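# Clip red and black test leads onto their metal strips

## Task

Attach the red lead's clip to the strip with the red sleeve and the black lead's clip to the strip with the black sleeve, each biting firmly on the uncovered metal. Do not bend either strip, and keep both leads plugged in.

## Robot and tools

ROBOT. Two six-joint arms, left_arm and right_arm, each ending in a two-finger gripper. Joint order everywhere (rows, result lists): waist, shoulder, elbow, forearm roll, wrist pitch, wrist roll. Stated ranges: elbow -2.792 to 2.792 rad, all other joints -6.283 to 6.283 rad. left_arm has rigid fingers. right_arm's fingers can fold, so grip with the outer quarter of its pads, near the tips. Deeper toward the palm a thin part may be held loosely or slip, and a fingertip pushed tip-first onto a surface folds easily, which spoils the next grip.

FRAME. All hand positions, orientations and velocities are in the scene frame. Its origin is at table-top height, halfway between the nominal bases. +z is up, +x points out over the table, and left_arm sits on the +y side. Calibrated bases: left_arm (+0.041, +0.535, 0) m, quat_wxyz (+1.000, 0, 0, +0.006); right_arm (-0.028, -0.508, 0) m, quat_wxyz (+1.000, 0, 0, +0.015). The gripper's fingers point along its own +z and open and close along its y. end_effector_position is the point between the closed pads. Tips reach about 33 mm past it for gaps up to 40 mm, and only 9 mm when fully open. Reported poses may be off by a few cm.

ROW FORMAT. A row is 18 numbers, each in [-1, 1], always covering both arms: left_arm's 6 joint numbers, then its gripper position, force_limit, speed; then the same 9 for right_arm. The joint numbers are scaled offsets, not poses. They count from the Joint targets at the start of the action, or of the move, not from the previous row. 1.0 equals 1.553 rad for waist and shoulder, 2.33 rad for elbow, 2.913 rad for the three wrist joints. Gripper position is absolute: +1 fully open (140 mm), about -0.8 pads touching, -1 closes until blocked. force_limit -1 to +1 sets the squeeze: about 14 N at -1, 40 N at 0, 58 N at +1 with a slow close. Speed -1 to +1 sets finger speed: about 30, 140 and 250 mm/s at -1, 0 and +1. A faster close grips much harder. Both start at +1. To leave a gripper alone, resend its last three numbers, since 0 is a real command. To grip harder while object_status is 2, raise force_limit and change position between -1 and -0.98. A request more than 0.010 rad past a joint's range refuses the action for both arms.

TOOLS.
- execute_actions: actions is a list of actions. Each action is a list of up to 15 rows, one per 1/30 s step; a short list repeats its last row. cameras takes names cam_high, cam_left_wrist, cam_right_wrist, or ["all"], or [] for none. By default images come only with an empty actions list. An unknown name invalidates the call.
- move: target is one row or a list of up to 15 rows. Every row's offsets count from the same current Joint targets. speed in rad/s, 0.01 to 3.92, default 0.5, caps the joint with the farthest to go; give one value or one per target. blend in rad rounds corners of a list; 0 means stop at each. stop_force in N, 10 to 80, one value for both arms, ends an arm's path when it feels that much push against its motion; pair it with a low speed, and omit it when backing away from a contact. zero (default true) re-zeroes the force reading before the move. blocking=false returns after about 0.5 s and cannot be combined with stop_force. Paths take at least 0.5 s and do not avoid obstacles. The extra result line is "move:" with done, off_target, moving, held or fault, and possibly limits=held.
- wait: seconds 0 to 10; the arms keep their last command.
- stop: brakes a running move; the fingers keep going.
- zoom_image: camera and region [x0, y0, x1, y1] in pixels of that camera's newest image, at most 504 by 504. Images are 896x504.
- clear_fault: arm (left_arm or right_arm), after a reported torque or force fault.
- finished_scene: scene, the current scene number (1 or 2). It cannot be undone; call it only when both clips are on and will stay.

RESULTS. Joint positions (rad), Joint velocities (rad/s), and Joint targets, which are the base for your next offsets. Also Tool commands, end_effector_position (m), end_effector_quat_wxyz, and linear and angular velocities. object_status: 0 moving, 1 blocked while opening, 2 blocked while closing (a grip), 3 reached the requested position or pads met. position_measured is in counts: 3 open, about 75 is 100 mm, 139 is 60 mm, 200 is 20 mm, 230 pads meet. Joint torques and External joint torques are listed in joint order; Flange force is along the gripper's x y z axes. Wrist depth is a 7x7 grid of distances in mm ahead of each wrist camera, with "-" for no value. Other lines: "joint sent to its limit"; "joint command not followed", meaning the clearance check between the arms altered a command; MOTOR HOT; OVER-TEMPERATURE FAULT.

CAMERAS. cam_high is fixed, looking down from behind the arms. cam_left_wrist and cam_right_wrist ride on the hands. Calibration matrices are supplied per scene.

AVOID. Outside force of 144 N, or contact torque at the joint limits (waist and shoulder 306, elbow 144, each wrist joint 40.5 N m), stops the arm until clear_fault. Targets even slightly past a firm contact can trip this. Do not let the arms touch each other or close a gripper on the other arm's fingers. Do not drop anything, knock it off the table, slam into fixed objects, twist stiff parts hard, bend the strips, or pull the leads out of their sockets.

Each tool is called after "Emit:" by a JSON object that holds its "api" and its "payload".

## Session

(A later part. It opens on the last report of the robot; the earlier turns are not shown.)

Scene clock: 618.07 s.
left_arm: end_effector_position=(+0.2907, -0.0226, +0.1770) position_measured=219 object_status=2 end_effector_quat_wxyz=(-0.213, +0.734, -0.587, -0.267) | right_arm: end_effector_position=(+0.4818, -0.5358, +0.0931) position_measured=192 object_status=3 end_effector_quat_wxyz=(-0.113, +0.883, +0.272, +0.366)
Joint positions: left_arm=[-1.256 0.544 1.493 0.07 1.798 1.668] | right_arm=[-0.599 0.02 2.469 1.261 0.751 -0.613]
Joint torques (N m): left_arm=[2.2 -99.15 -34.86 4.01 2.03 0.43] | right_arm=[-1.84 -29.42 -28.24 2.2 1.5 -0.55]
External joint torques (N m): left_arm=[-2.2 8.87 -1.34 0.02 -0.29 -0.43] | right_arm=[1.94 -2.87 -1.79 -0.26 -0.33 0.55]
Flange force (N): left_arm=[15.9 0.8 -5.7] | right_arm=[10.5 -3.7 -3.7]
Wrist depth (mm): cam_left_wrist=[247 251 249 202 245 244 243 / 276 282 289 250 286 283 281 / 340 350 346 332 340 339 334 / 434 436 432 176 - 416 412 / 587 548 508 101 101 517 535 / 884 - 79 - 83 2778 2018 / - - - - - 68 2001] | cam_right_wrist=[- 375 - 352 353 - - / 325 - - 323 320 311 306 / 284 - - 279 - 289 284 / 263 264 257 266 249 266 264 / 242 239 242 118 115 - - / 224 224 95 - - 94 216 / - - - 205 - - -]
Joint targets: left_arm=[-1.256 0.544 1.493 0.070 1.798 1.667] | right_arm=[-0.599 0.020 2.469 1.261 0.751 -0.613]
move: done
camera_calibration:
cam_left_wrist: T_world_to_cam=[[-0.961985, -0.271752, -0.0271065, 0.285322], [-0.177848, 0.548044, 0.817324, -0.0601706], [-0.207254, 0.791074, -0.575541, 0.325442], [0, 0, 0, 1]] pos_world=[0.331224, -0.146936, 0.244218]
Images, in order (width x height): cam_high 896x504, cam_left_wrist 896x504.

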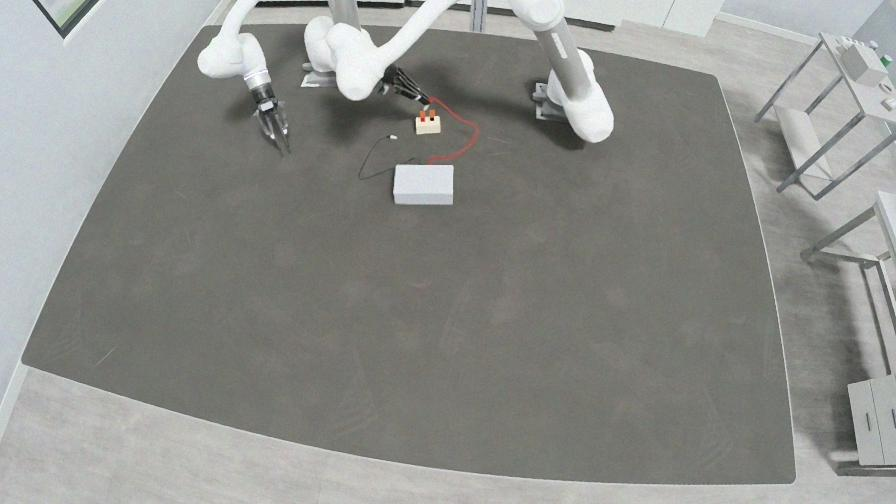

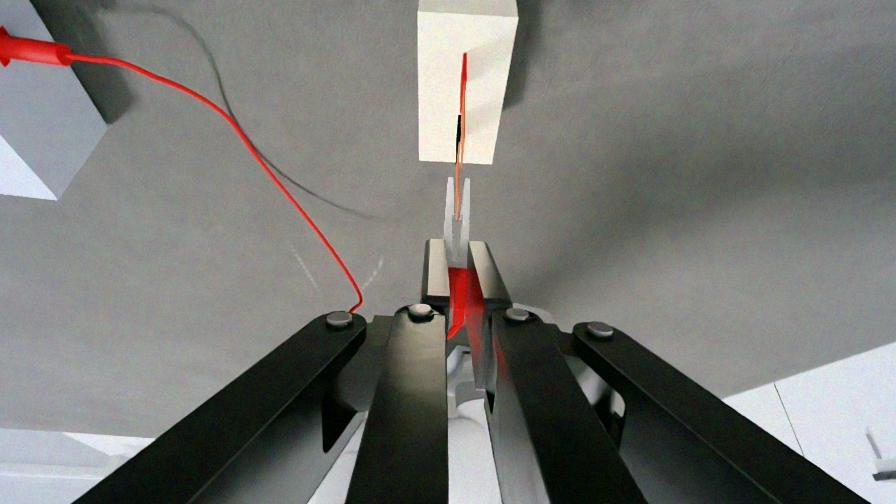

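Emit:
{"api": "move", "payload": {"target": [[-0.0007,-0.0004,0.0004,-0.0001,-0.0001,-0.0003,-0.97,0.2,-1,0,0,0,0,0,0,-0.5,-1,-1],[-0.0019,0.0265,-0.0036,-0.0007,-0.0112,-0.0017,-0.97,0.2,-1,0,0,0,0,0,0,-0.5,-1,-1]], "speed": 0.04, "stop_force": 10, "cameras": ["cam_left_wrist","cam_high"]}}

Emit:
{"api": "zoom_image", "payload": {"camera": "cam_left_wrist", "region": [410, 40, 510, 270]}}

Emit:
{"api": "zoom_image", "payload": {"camera": "cam_high", "region": [400, 90, 460, 140]}}

Scene clock: 637.60 s.
left_arm: end_effector_position=(+0.2927, -0.0358, +0.1471) position_measured=219 object_status=2 end_effector_quat_wxyz=(-0.214, +0.734, -0.587, -0.266) | right_arm: end_effector_position=(+0.4818, -0.5358, +0.0931) position_measured=192 object_status=3 end_effector_quat_wxyz=(-0.113, +0.883, +0.272, +0.366)
Joint positions: left_arm=[-1.259 0.585 1.485 0.068 1.766 1.663] | right_arm=[-0.599 0.02 2.469 1.261 0.751 -0.613]
Joint torques (N m): left_arm=[2.44 -102.23 -32.84 3.93 1.93 0.34] | right_arm=[-1.89 -29.84 -28.25 2.21 1.49 -0.53]
External joint torques (N m): left_arm=[-2.44 8.94 -2.71 0.04 -0.18 -0.34] | right_arm=[1.93 -2.62 -1.88 -0.26 -0.32 0.53]
Flange force (N): left_arm=[18.1 0.5 -8.3] | right_arm=[10.3 -3.2 -3.2]
Wrist depth (mm): cam_left_wrist=[222 220 219 207 215 213 213 / 254 256 253 199 243 248 247 / 286 309 301 247 300 296 293 / 384 386 377 340 370 364 346 / 552 507 446 101 429 475 469 / 711 - 79 - 83 628 1951 / - - - - - 68 2053] | cam_right_wrist=[- - - 356 348 349 355 / - 310 312 320 313 - 314 / - - - - - 290 286 / - 262 254 - - - - / 238 235 242 117 114 102 - / - 82 95 220 - 94 - / - - - 210 - - -]
Joint targets: left_arm=[-1.259 0.585 1.485 0.068 1.766 1.663] | right_arm=[-0.599 0.020 2.469 1.261 0.751 -0.613]
move: done
camera_calibration:
cam_left_wrist: T_world_to_cam=[[-0.962022, -0.271592, -0.0274217, 0.282858], [-0.178022, 0.548063, 0.817273, -0.0280893], [-0.206936, 0.791116, -0.575598, 0.318983], [0, 0, 0, 1]] pos_world=[0.333124, -0.160136, 0.214319]
Images, in order (width x height): cam_high 896x504, cam_left_wrist 896x504.

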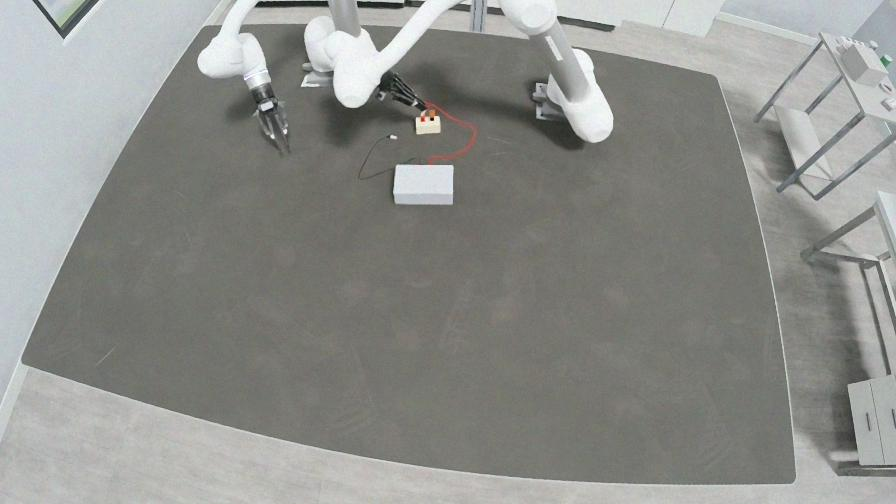

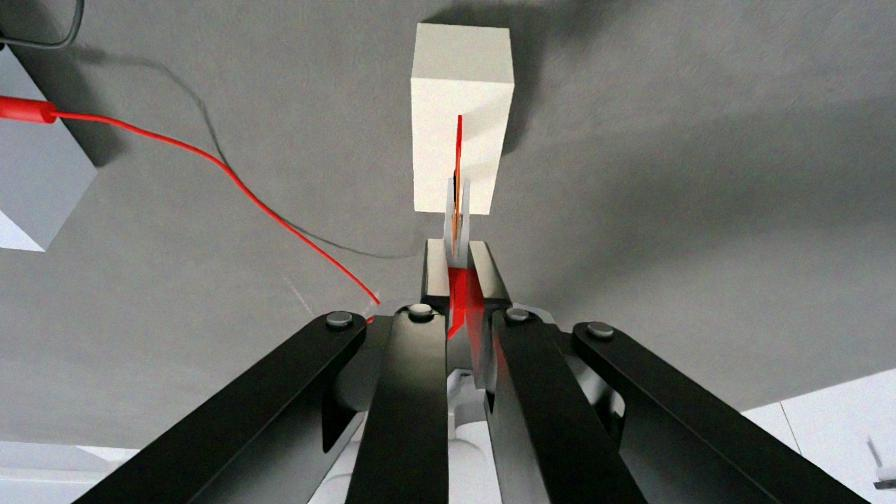

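Scaled by 2.191 from the camera's 896x504 image, which has a finer 1280x720 frame.

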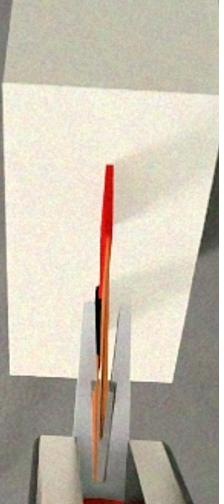

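Scaled by 8.400 from the camera's 896x504 image, which has a finer 1280x720 frame.

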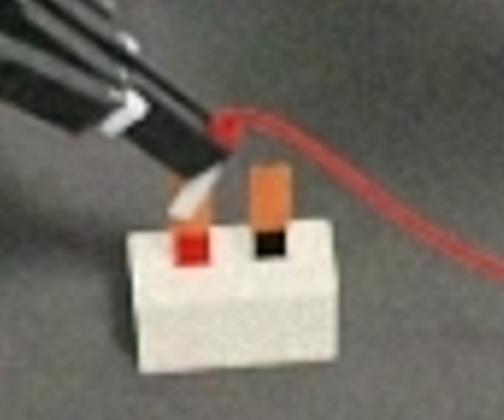

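Emit:
{"api": "move", "payload": {"target": [[0,0,0,0,0,0,-0.35,0.2,-1,0,0,0,0,0,0,-0.5,-1,-1],[-0.0032,0.0222,-0.0759,0,0.0489,0,-0.35,0.2,-1,0,0,0,0,0,0,-0.5,-1,-1]], "speed": 0.15, "cameras": ["cam_left_wrist","cam_high"]}}

Emit:
{"api": "zoom_image", "payload": {"camera": "cam_left_wrist", "region": [380, 80, 540, 330]}}

Emit:
{"api": "zoom_image", "payload": {"camera": "cam_high", "region": [400, 90, 460, 140]}}

Scene clock: 652.47 s.
left_arm: end_effector_position=(+0.3049, -0.0852, +0.2073) position_measured=173 object_status=3 end_effector_quat_wxyz=(-0.215, +0.736, -0.585, -0.266) | right_arm: end_effector_position=(+0.4818, -0.5358, +0.0931) position_measured=192 object_status=3 end_effector_quat_wxyz=(-0.113, +0.883, +0.272, +0.366)
Joint positions: left_arm=[-1.264 0.619 1.308 0.068 1.908 1.663] | right_arm=[-0.599 0.02 2.469 1.261 0.751 -0.613]
Joint torques (N m): left_arm=[2.13 -107.81 -35 4.12 1.79 0.37] | right_arm=[-2.04 -29.7 -28.31 2.2 1.5 -0.49]
External joint torques (N m): left_arm=[-2.14 9.23 -2.93 0.1 -0.05 -0.37] | right_arm=[1.98 -2.47 -1.77 -0.25 -0.33 0.49]
Flange force (N): left_arm=[18.8 -0.2 -12.1] | right_arm=[10.0 -3.3 -2.6]
Wrist depth (mm): cam_left_wrist=[252 275 280 277 275 273 271 / 269 320 327 288 320 317 315 / 298 381 390 372 378 376 372 / 496 492 468 438 446 447 471 / 694 584 95 249 112 573 633 / - - - 722 75 96 1935 / - 71 - 645 - - 67] | cam_right_wrist=[- 359 352 350 360 366 346 / - 323 - 313 - 315 321 / 289 283 286 286 283 - - / 264 264 261 - 255 - - / 249 245 99 237 115 - - / - - 95 - - 94 222 / - - - 208 - - -]
Joint targets: left_arm=[-1.264 0.619 1.308 0.068 1.908 1.663] | right_arm=[-0.599 0.020 2.469 1.261 0.751 -0.613]
move: done
camera_calibration:
cam_left_wrist: T_world_to_cam=[[-0.960879, -0.275185, -0.0313978, 0.283006], [-0.183229, 0.546558, 0.81713, -0.0465512], [-0.207701, 0.790916, -0.575597, 0.395423], [0, 0, 0, 1]] pos_world=[0.345535, -0.209424, 0.274528]
Images, in order (width x height): cam_high 896x504, cam_left_wrist 896x504.

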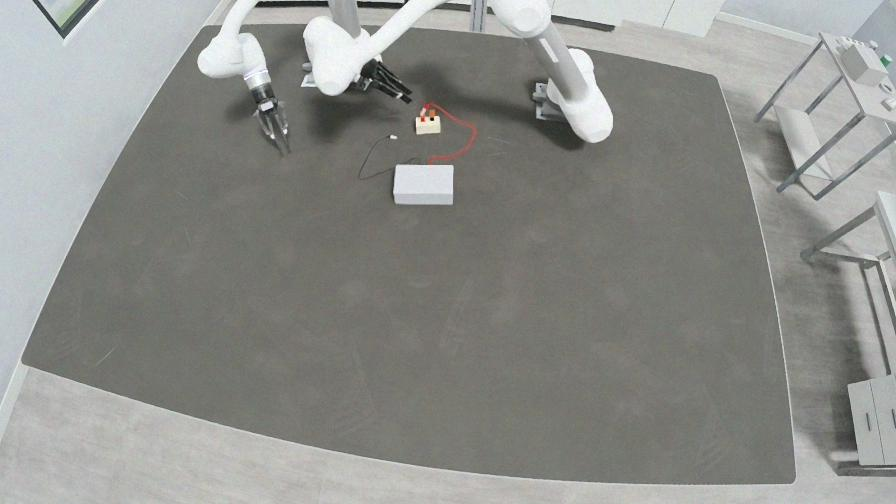

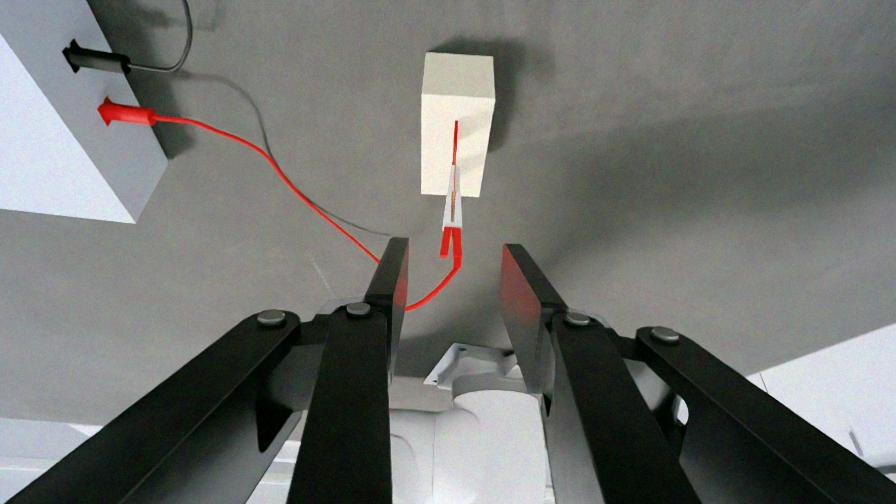

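Scaled by 2.016 from the camera's 896x504 image, which has a finer 1280x720 frame.

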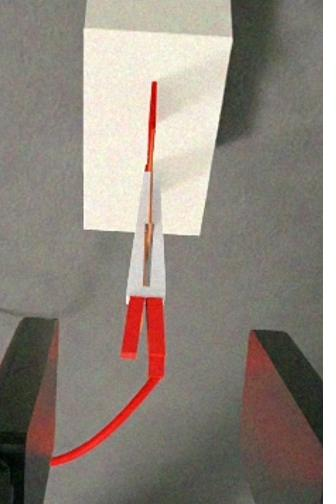

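Scaled by 8.400 from the camera's 896x504 image, which has a finer 1280x720 frame.

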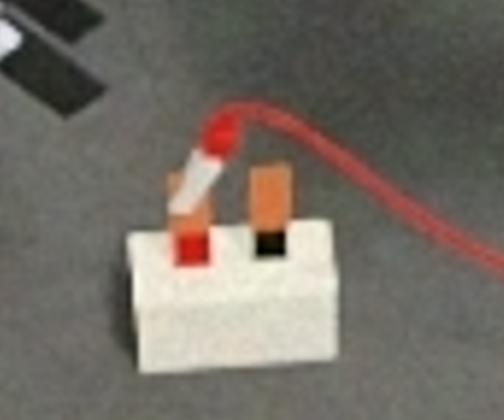

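Emit:
{"api": "move", "payload": {"target": [[0,-0.2054,0,0,0,0,-0.35,0.2,-1,0,0,0,0,0,0,-0.5,-1,-1],[0.1372,-0.4643,0.3283,-0.0233,-0.2533,-0.389,-0.35,0.2,-1,0,0,0,0,0,0,-0.5,-1,-1],[0.1372,-0.4643,0.3283,-0.0233,-0.2533,-0.389,-0.35,0.2,-1,0.515,0,0,0,0,0,-0.5,-1,-1]], "speed": 0.6, "blend": 0.1, "cameras": ["all"]}}

Emit:
{"api": "zoom_image", "payload": {"camera": "cam_right_wrist", "region": [380, 240, 560, 420]}}

Emit:
{"api": "zoom_image", "payload": {"camera": "cam_high", "region": [340, 80, 520, 220]}}

Scene clock: 724.83 s.
left_arm: end_effector_position=(+0.3003, +0.1629, +0.2190) position_measured=173 object_status=3 end_effector_quat_wxyz=(+0.000, +1.000, +0.001, +0.000) | right_arm: end_effector_position=(+0.3474, -0.1617, +0.0931) position_measured=192 object_status=3 end_effector_quat_wxyz=(-0.246, +0.708, +0.594, +0.293)
Joint positions: left_arm=[-1.051 -0.102 2.073 0 1.17 0.529] | right_arm=[0.201 0.02 2.469 1.261 0.751 -0.613]
Joint torques (N m): left_arm=[2.44 -34.86 -36.15 3.98 0.11 0.39] | right_arm=[-2.01 -29.32 -28.22 2.21 1.5 -0.52]
External joint torques (N m): left_arm=[-2.43 6.34 -2.95 0.07 -0.15 -0.39] | right_arm=[2.05 -3.07 -1.87 -0.26 -0.34 0.52]
Flange force (N): left_arm=[3.3 15.6 1.0] | right_arm=[10.9 -4.0 -3.8]
Wrist depth (mm): cam_left_wrist=[314 316 317 319 319 323 324 / 326 330 329 327 334 336 339 / 340 346 337 347 349 349 352 / 358 360 364 359 364 314 370 / 372 370 95 378 130 383 386 / - - - 400 75 - 407 / - 71 - 421 - - 67] | cam_right_wrist=[- - 278 - 361 277 243 / - 324 253 313 - 280 241 / - 293 253 288 - 271 275 / 260 267 259 261 254 260 266 / 246 242 242 118 115 241 - / - 82 95 - - 95 222 / - - - - - - -]
Joint targets: left_arm=[-1.051 -0.102 2.073 0.000 1.170 0.529] | right_arm=[0.201 0.020 2.469 1.261 0.751 -0.613]
move: done
camera_calibration:
cam_left_wrist: T_world_to_cam=[[0.0613101, -0.998017, 0.01427, 0.14804], [-0.964465, -0.0555557, 0.258302, 0.262539], [-0.256997, -0.0295995, -0.965959, 0.438945], [0, 0, 0, 1]] pos_world=[0.356941, 0.175324, 0.354076]
cam_right_wrist: T_world_to_cam=[[0.983313, -0.181351, -0.0144185, -0.360601], [-0.165542, -0.859088, -0.484317, -0.0200208], [0.0754449, 0.478622, -0.874774, 0.274959], [0, 0, 0, 1]] pos_world=[0.330525, -0.214197, 0.225631]

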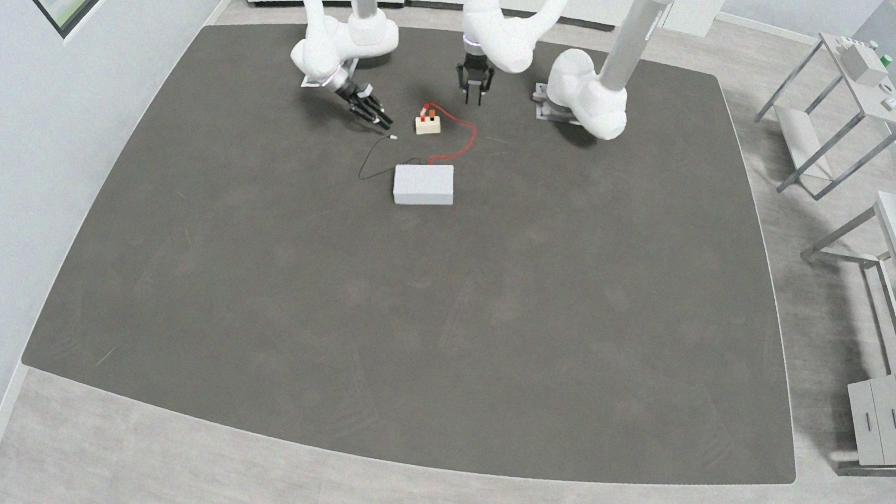

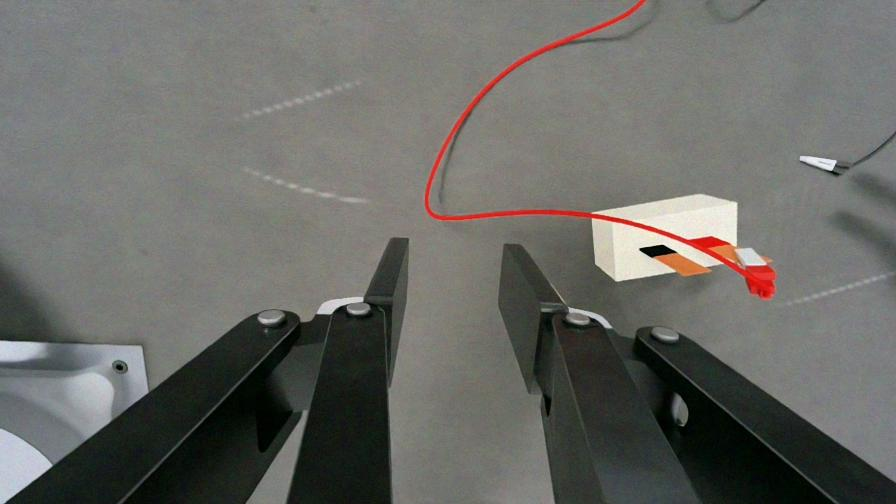

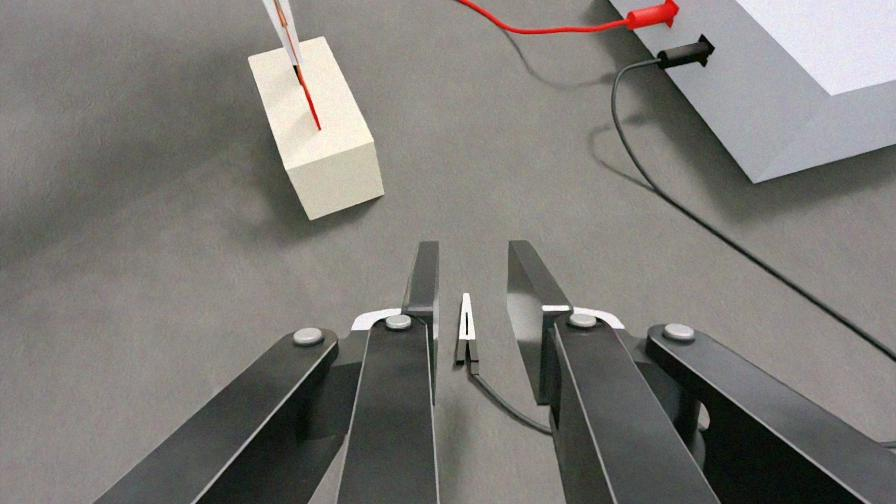

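Scaled by 2.800 from the camera's 896x504 image, which has a finer 1280x720 frame.

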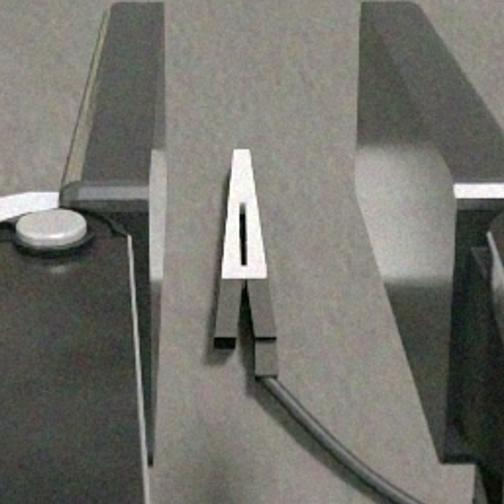

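Scaled by 2.800 from the camera's 896x504 image, which has a finer 1280x720 frame.

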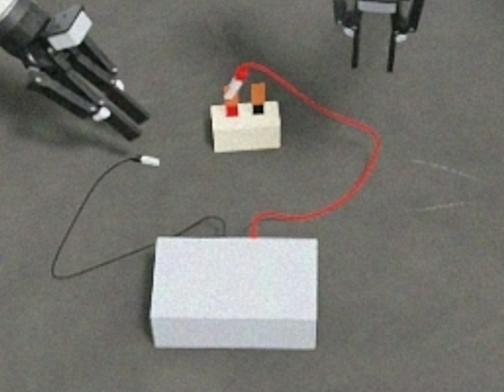

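Emit:
{"api": "move", "payload": {"target": [[0.129,0,0,0,0,0,-0.35,0.2,-1,0,0.0863,0.0184,0.0666,-0.013,-0.0889,-0.5,-1,-1],[0.129,0,0,0,0,0,-0.35,0.2,-1,0,0.0863,0.0184,0.0666,-0.013,-0.0889,-1,-1,-1]], "speed": 0.15}}

Emit:
{"api": "wait", "payload": {"seconds": 0.7, "cameras": ["cam_right_wrist"]}}

Emit:
{"api": "zoom_image", "payload": {"camera": "cam_right_wrist", "region": [420, 200, 520, 320]}}

Scene clock: 791.17 s.
left_arm: end_effector_position=(+0.3691, +0.2220, +0.2190) position_measured=173 object_status=3 end_effector_quat_wxyz=(+0.000, +0.995, +0.102, +0.000) | right_arm: end_effector_position=(+0.3468, -0.1617, +0.0331) position_measured=221 object_status=2 end_effector_quat_wxyz=(-0.246, +0.708, +0.594, +0.293)
Joint positions: left_arm=[-0.85 -0.102 2.073 0 1.17 0.529] | right_arm=[0.201 0.154 2.512 1.455 0.713 -0.872]
Joint torques (N m): left_arm=[2.69 -34.55 -36.21 4 0.17 0.34] | right_arm=[-1.8 -37.31 -22.37 1.35 1.7 -0.53]
External joint torques (N m): left_arm=[-2.68 6.25 -2.67 0.02 -0.2 -0.34] | right_arm=[1.83 -3.16 -1.94 -0.27 -0.14 0.53]
Flange force (N): left_arm=[2.6 15.4 1.4] | right_arm=[11.7 -2.0 -5.4]
Wrist depth (mm): cam_left_wrist=[314 315 317 318 319 260 260 / 328 329 330 332 334 335 337 / 341 343 346 347 349 349 353 / 356 359 360 359 362 367 370 / 371 370 93 377 130 381 388 / - - - 399 75 96 401 / - 71 - 423 - - 66] | cam_right_wrist=[264 262 194 264 267 256 217 / 240 229 210 228 234 231 223 / 208 216 213 206 211 209 212 / 198 193 193 193 190 195 192 / 175 178 175 111 113 178 173 / - - 82 - - 76 165 / - - 75 - - - -]
Joint targets: left_arm=[-0.850 -0.102 2.073 0.000 1.170 0.529] | right_arm=[0.201 0.154 2.512 1.455 0.713 -0.872]
move: done

Scene clock: 791.87 s.
left_arm: end_effector_position=(+0.3691, +0.2220, +0.2190) position_measured=173 object_status=3 end_effector_quat_wxyz=(+0.000, +0.995, +0.102, +0.000) | right_arm: end_effector_position=(+0.3468, -0.1617, +0.0331) position_measured=221 object_status=2 end_effector_quat_wxyz=(-0.246, +0.708, +0.594, +0.293)
Joint positions: left_arm=[-0.85 -0.102 2.073 0 1.17 0.529] | right_arm=[0.201 0.154 2.512 1.455 0.713 -0.872]
Joint torques (N m): left_arm=[2.52 -34.88 -36.2 3.98 0.05 0.4] | right_arm=[-1.6 -36.95 -22.39 1.32 1.68 -0.53]
External joint torques (N m): left_arm=[-2.48 6.42 -2.72 0.05 -0.08 -0.4] | right_arm=[1.59 -3.45 -1.99 -0.23 -0.13 0.53]
Flange force (N): left_arm=[3.0 15.5 1.2] | right_arm=[11.6 -2.1 -6.3]
Wrist depth (mm): cam_left_wrist=[314 315 317 319 321 265 260 / 327 328 329 331 333 334 339 / 342 343 345 347 348 351 353 / 357 357 360 363 363 367 371 / 371 367 94 378 116 382 385 / - - - 396 75 96 408 / - 71 - 425 - - 67] | cam_right_wrist=[263 256 191 254 259 252 215 / 224 229 209 237 231 233 223 / 216 211 - 201 213 204 205 / - 190 192 189 - 196 191 / 181 181 178 111 117 172 176 / 165 165 82 - - 76 162 / - - 75 - - - -]
Joint targets: left_arm=[-0.850 -0.102 2.073 0.000 1.170 0.529] | right_arm=[0.201 0.154 2.512 1.455 0.713 -0.872]
Tool commands: left_gripper/position=-0.35 left_gripper/force_limit=+0.2 left_gripper/speed=-1.0 right_gripper/position=-1.0 right_gripper/force_limit=-1.0 right_gripper/speed=-1.0
wait: 0.70 s; at rest by 0.17 s
camera_calibration:
cam_right_wrist: T_world_to_cam=[[0.983178, -0.182061, -0.0146449, -0.360965], [-0.166252, -0.85883, -0.484531, -0.0489407], [0.0756365, 0.478816, -0.874651, 0.222524], [0, 0, 0, 1]] pos_world=[0.329926, -0.214297, 0.165631]
Images, in order (width x height): cam_right_wrist 896x504.

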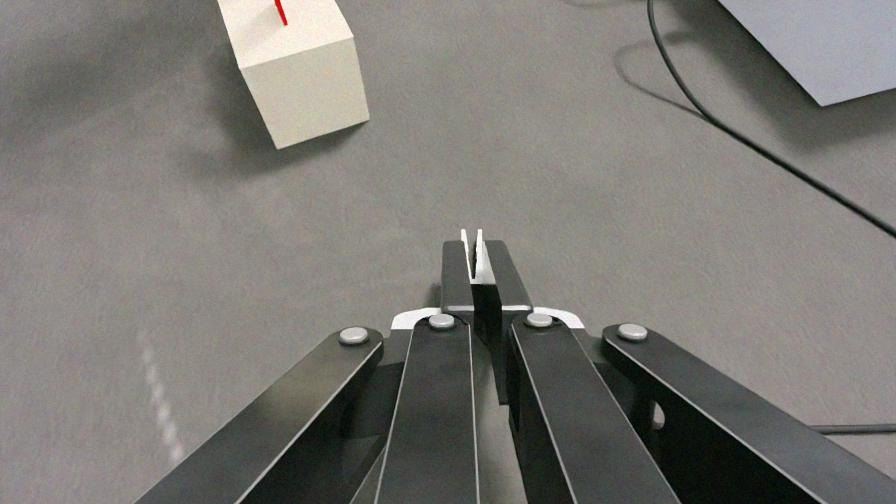

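Scaled by 4.200 from the camera's 896x504 image, which has a finer 1280x720 frame.

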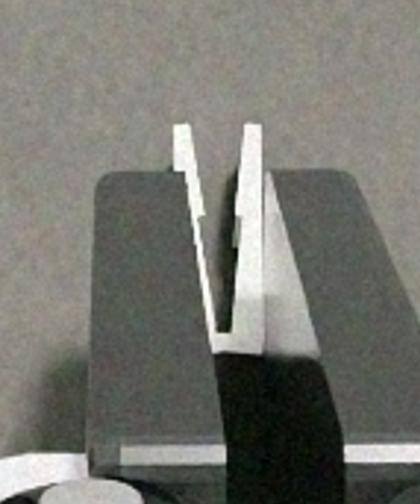

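Emit:
{"api": "move", "payload": {"target": [[0,0,0,0,0,0,-0.35,0.2,-1,0,-0.0863,-0.0184,-0.0666,0.013,0.0889,-1,-1,-1],[0,0,0,0,0,0,-0.35,0.2,-1,0,-0.3438,-0.0184,-0.0666,0.013,0.0889,-1,-1,-1],[0,0,0,0,0,0,-0.35,0.2,-1,0.4482,-0.0425,-0.2983,-0.4755,0.1596,-0.5451,-1,-1,-1],[0,0,0,0,0,0,-0.35,0.2,-1,0.4482,-0.0079,-0.2573,-0.4728,0.1095,-0.5499,-1,-1,-1]], "speed": [0.3,0.5,0.5,0.15], "blend": [0.05,0.1,0.0,0], "cameras": ["all"]}}

Emit:
{"api": "zoom_image", "payload": {"camera": "cam_right_wrist", "region": [390, 110, 560, 310]}}

Emit:
{"api": "zoom_image", "payload": {"camera": "cam_high", "region": [400, 80, 460, 140]}}

Emit:
{"api": "zoom_image", "payload": {"camera": "cam_left_wrist", "region": [560, 240, 896, 440]}}

Scene clock: 840.70 s.
left_arm: end_effector_position=(+0.3691, +0.2220, +0.2190) position_measured=173 object_status=3 end_effector_quat_wxyz=(+0.000, +0.995, +0.102, +0.000) | right_arm: end_effector_position=(+0.2874, +0.0078, +0.1753) position_measured=221 object_status=2 end_effector_quat_wxyz=(-0.027, +0.780, -0.624, -0.034)
Joint positions: left_arm=[-0.85 -0.102 2.073 0 1.17 0.529] | right_arm=[0.897 0.142 1.912 0.078 1.032 -2.473]
Joint torques (N m): left_arm=[2.47 -34.81 -36.26 3.96 0.14 0.37] | right_arm=[-2.07 -49.62 -34.71 4.04 0.4 -0.54]
External joint torques (N m): left_arm=[-2.45 6.4 -2.75 0.08 -0.17 -0.37] | right_arm=[2.17 -3.5 -3.42 -0.03 -0.52 0.54]
Flange force (N): left_arm=[3.1 15.5 1.3] | right_arm=[-4.5 2.6 -5.2]
Wrist depth (mm): cam_left_wrist=[314 314 317 319 320 265 260 / 327 327 325 331 331 342 338 / 341 343 347 346 351 352 355 / 356 357 358 353 363 367 370 / 372 371 95 381 130 381 381 / - - - 399 75 96 401 / - 71 - 422 - - 66] | cam_right_wrist=[271 274 277 275 281 - 279 / - - - 246 294 299 - / 268 312 302 263 309 309 - / 283 326 326 318 327 320 330 / - 345 339 111 117 - 351 / - - 82 - - 76 364 / - - 75 - - - -]
Joint targets: left_arm=[-0.850 -0.102 2.073 0.000 1.170 0.529] | right_arm=[0.897 0.142 1.912 0.078 1.032 -2.473]
move: done
camera_calibration:
cam_left_wrist: T_world_to_cam=[[0.258698, -0.965853, 0.0142325, 0.122745], [-0.934115, -0.24639, 0.258303, 0.363295], [-0.245976, -0.0801172, -0.965959, 0.46551], [0, 0, 0, 1]] pos_world=[0.422109, 0.245362, 0.354076]
cam_right_wrist: T_world_to_cam=[[-0.979002, -0.203839, -0.00204407, 0.292254], [-0.190967, 0.91358, 0.359031, 0.00107871], [-0.0713169, 0.351882, -0.933323, 0.323632], [0, 0, 0, 1]] pos_world=[0.309403, -0.0552934, 0.302264]

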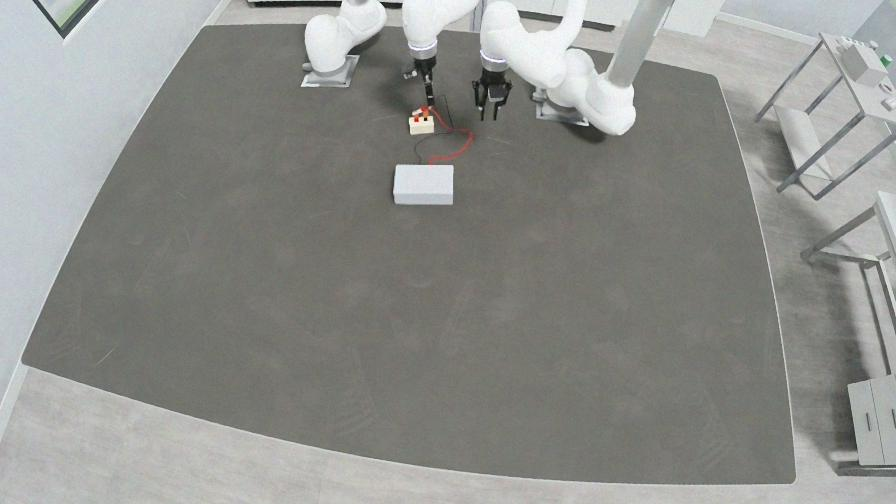

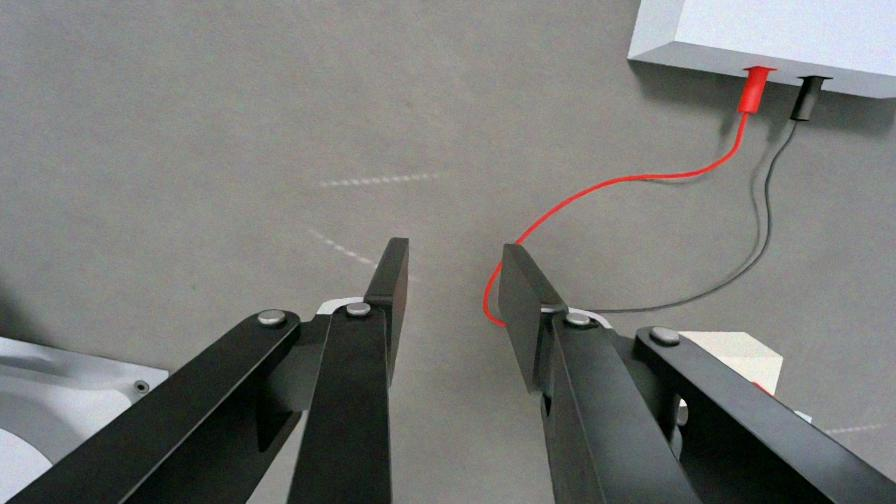

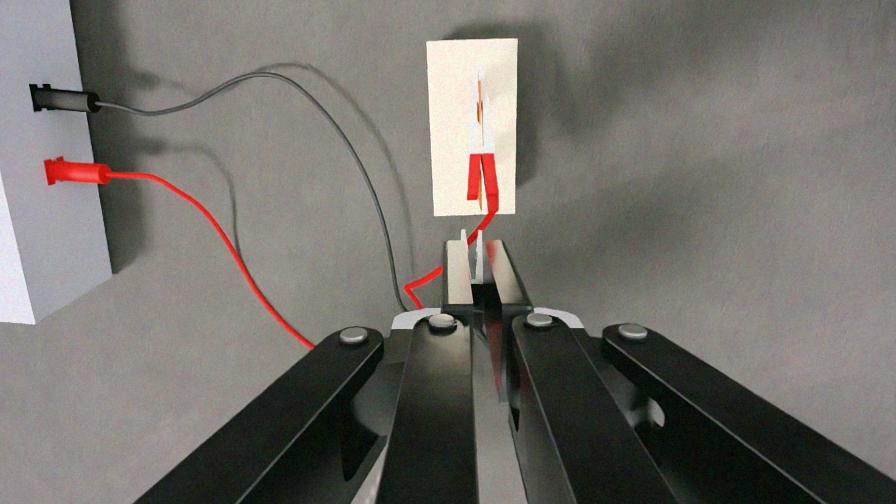

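Scaled by 2.520 from the camera's 896x504 image, which has a finer 1280x720 frame.

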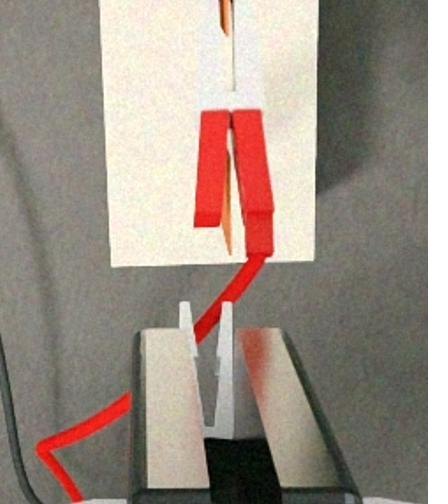

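Scaled by 8.400 from the camera's 896x504 image, which has a finer 1280x720 frame.

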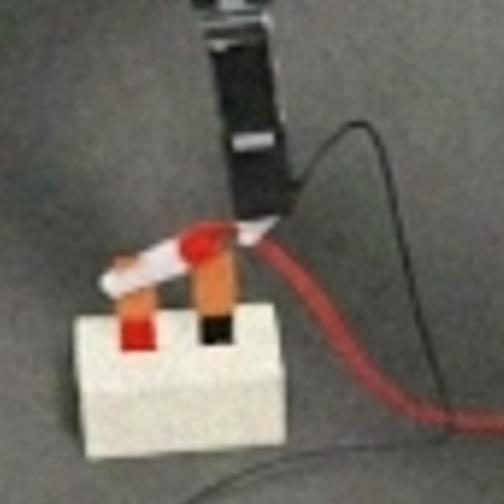

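Scaled by 1.500 from the camera's 896x504 image, which has a finer 1280x720 frame.

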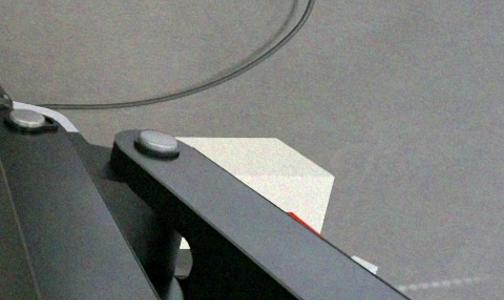

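Emit:
{"api": "move", "payload": {"target": [0,0,0,0,0,0,-0.35,0.2,-1,0,-0.0346,-0.041,-0.0027,0.0501,0.0048,-1,-1,-1], "speed": 0.15, "cameras": ["cam_high","cam_right_wrist"]}}

Emit:
{"api": "zoom_image", "payload": {"camera": "cam_high", "region": [390, 70, 490, 170]}}

Emit:
{"api": "zoom_image", "payload": {"camera": "cam_right_wrist", "region": [390, 30, 560, 300]}}

Scene clock: 851.60 s.
left_arm: end_effector_position=(+0.3691, +0.2220, +0.2190) position_measured=173 object_status=3 end_effector_quat_wxyz=(+0.000, +0.995, +0.102, +0.000) | right_arm: end_effector_position=(+0.2886, +0.0082, +0.2555) position_measured=221 object_status=2 end_effector_quat_wxyz=(-0.029, +0.780, -0.624, -0.033)
Joint positions: left_arm=[-0.85 -0.102 2.073 0 1.17 0.529] | right_arm=[0.897 0.088 1.817 0.07 1.178 -2.459]
Joint torques (N m): left_arm=[2.25 -35.13 -36.39 3.95 0.2 0.36] | right_arm=[-1.68 -46 -37.03 4.44 0.25 -0.51]
External joint torques (N m): left_arm=[-2.21 6.67 -2.5 0.07 -0.23 -0.36] | right_arm=[1.66 -3.88 -3.53 -0.17 -0.39 0.51]
Flange force (N): left_arm=[3.7 15.3 2.0] | right_arm=[-3.4 2.5 -5.8]
Wrist depth (mm): cam_left_wrist=[313 316 320 319 323 265 260 / 327 326 330 333 334 333 339 / 342 345 343 345 344 353 352 / 356 358 359 358 367 370 369 / 375 370 95 379 130 381 386 / - - - 398 75 96 409 / - 71 - 422 - - 67] | cam_right_wrist=[294 - 350 - 354 364 353 / 306 365 - 325 368 - 364 / 321 388 388 - - 407 390 / 338 403 416 156 414 420 - / - - 433 111 111 432 437 / - 463 82 - - 76 - / - - 75 - - - -]
Joint targets: left_arm=[-0.850 -0.102 2.073 0.000 1.170 0.529] | right_arm=[0.897 0.088 1.816 0.070 1.178 -2.459]
move: done
camera_calibration:
cam_right_wrist: T_world_to_cam=[[-0.979188, -0.202878, -0.0055545, 0.294607], [-0.19129, 0.913422, 0.35926, -0.0277969], [-0.0678124, 0.352846, -0.933221, 0.39748], [0, 0, 0, 1]] pos_world=[0.310112, -0.0550896, 0.382559]
Images, in order (width x height): cam_high 896x504, cam_right_wrist 896x504.

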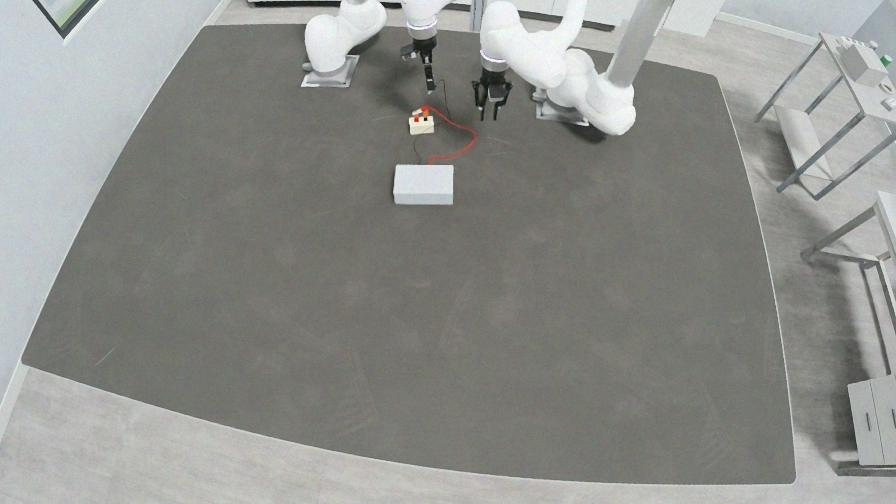

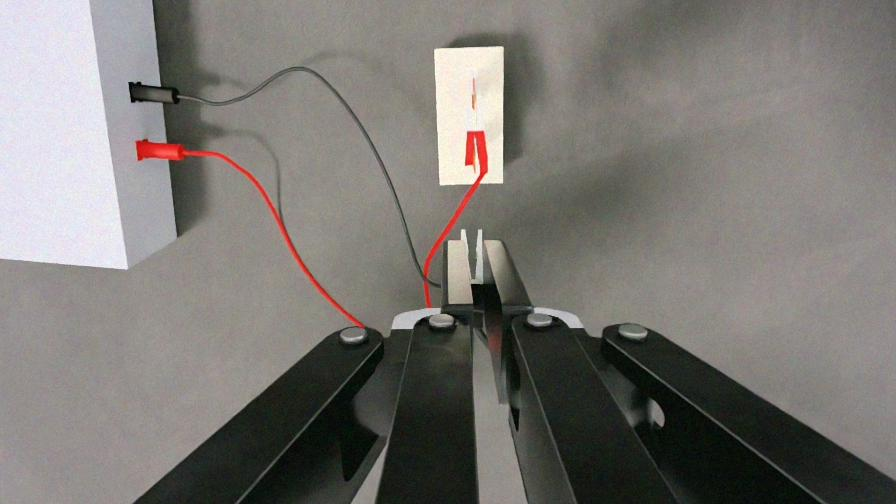

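Scaled by 5.040 from the camera's 896x504 image, which has a finer 1280x720 frame.

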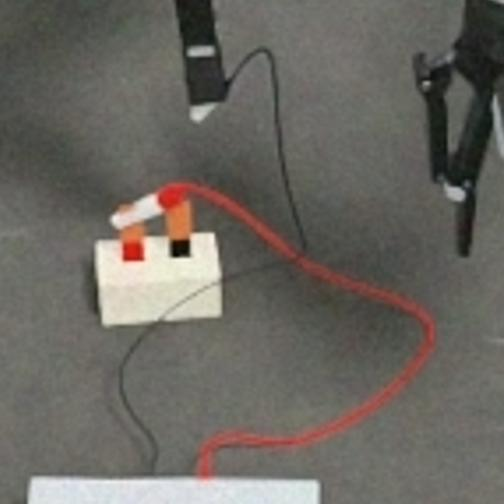

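Scaled by 1.867 from the camera's 896x504 image, which has a finer 1280x720 frame.

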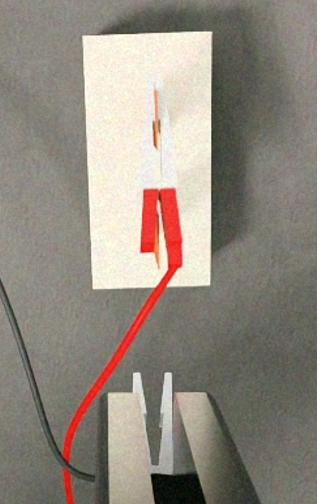

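Emit:
{"api": "move", "payload": {"target": [[0,0,0,0,0,0,-0.35,0.2,-1,-0.226,-0.1314,0.0867,0,0,0,-1,-1,-1],[-0.2241,0.0741,-0.0193,-0.0182,-0.1124,0.4205,-0.35,0.2,-1,-0.226,-0.1314,0.0867,0,0,0,-1,-1,-1]], "speed": 0.5, "cameras": ["all"]}}

Emit:
{"api": "zoom_image", "payload": {"camera": "cam_left_wrist", "region": [360, 60, 560, 360]}}

Emit:
{"api": "zoom_image", "payload": {"camera": "cam_high", "region": [390, 70, 490, 170]}}

Scene clock: 913.13 s.
left_arm: end_effector_position=(+0.2829, -0.0054, +0.1979) position_measured=173 object_status=3 end_effector_quat_wxyz=(+0.081, +0.777, -0.615, +0.102) | right_arm: end_effector_position=(+0.3417, -0.2004, +0.2550) position_measured=221 object_status=2 end_effector_quat_wxyz=(+0.035, -0.659, +0.751, +0.028)
Joint positions: left_arm=[-1.198 0.013 2.028 -0.053 0.843 1.754] | right_arm=[0.546 -0.116 2.018 0.07 1.178 -2.459]
Joint torques (N m): left_arm=[2.31 -46.85 -35.71 3.72 -0.65 0.32] | right_arm=[-1.68 -25.93 -38.43 4.39 0.25 -0.55]
External joint torques (N m): left_arm=[-2.27 7.05 -2.59 0.03 -0.11 -0.32] | right_arm=[1.72 -2.33 -2.09 -0.13 -0.39 0.55]
Flange force (N): left_arm=[14.7 1.8 6.9] | right_arm=[-3.6 3.8 -3.3]
Wrist depth (mm): cam_left_wrist=[324 327 332 334 338 342 347 / 264 329 334 336 340 345 347 / 266 330 334 296 342 345 350 / 274 330 333 293 342 344 355 / 291 329 95 337 122 349 351 / 328 - - 339 75 - 353 / - 71 - 340 - - 67] | cam_right_wrist=[357 - 348 - 346 360 - / 371 373 - - 359 368 - / 392 391 - - - 395 - / 390 418 - 156 411 412 - / - 430 - 111 100 445 - / - - 82 - - 76 - / - - 75 - - - -]
Joint targets: left_arm=[-1.199 0.013 2.028 -0.053 0.843 1.754] | right_arm=[0.546 -0.116 2.018 0.070 1.178 -2.459]
move: done
camera_calibration:
cam_left_wrist: T_world_to_cam=[[-0.959513, -0.280195, 0.0287306, 0.271243], [-0.28029, 0.959915, 0.00072882, 0.104735], [-0.0277832, -0.00735361, -0.999587, 0.35111], [0, 0, 0, 1]] pos_world=[0.299373, -0.0219533, 0.343095]
cam_right_wrist: T_world_to_cam=[[-0.98922, 0.146263, -0.00709687, 0.378092], [0.133895, 0.92307, 0.360574, 0.0636195], [0.0592896, 0.355737, -0.932703, 0.431234], [0, 0, 0, 1]] pos_world=[0.33993, -0.267432, 0.381957]

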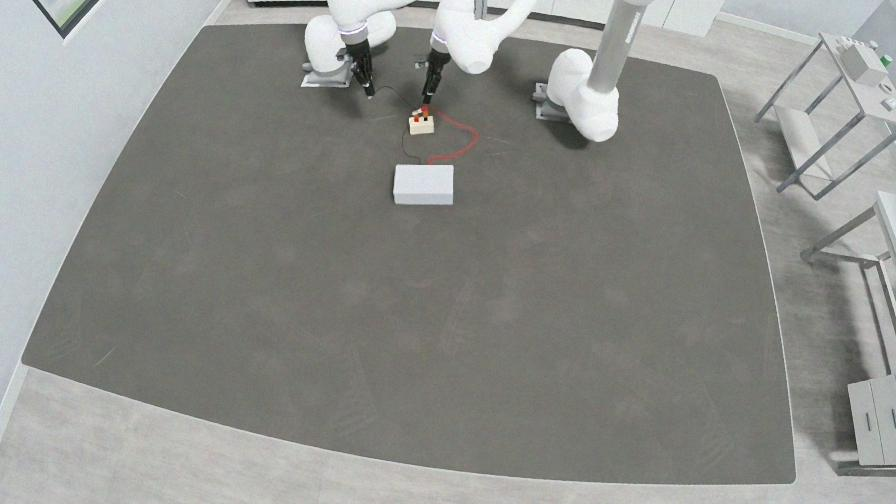

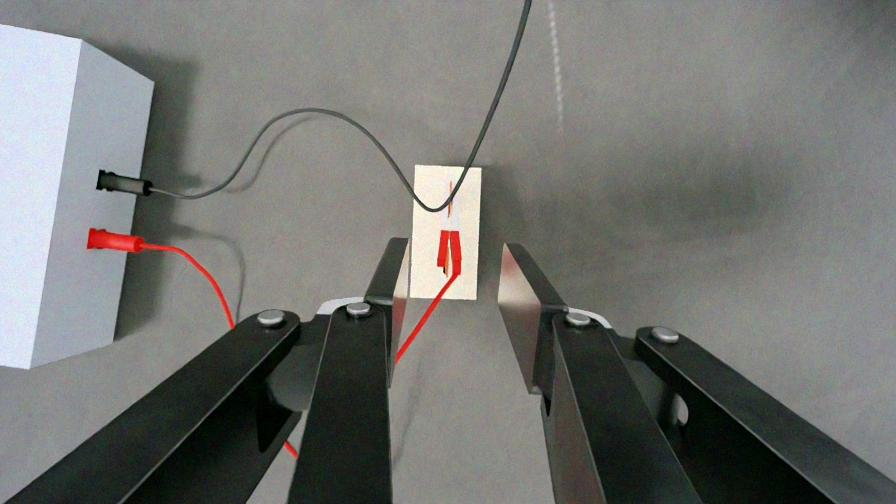

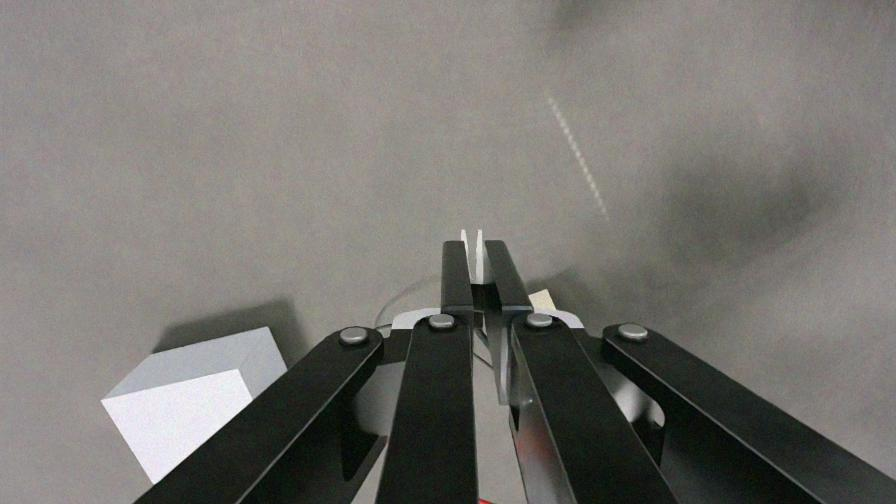

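Scaled by 1.680 from the camera's 896x504 image, which has a finer 1280x720 frame.

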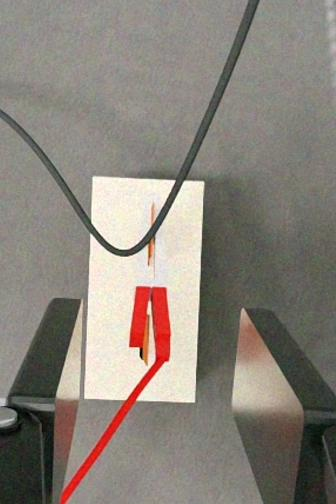

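Scaled by 5.040 from the camera's 896x504 image, which has a finer 1280x720 frame.

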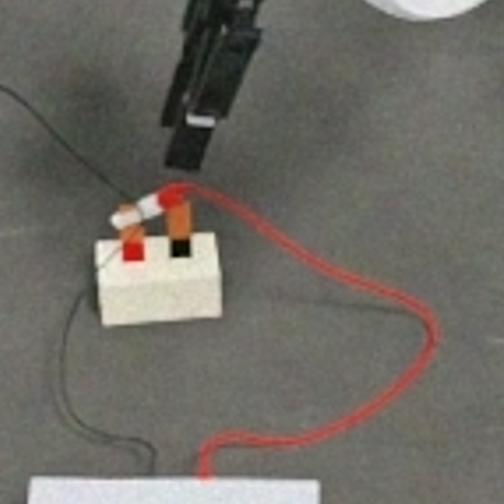

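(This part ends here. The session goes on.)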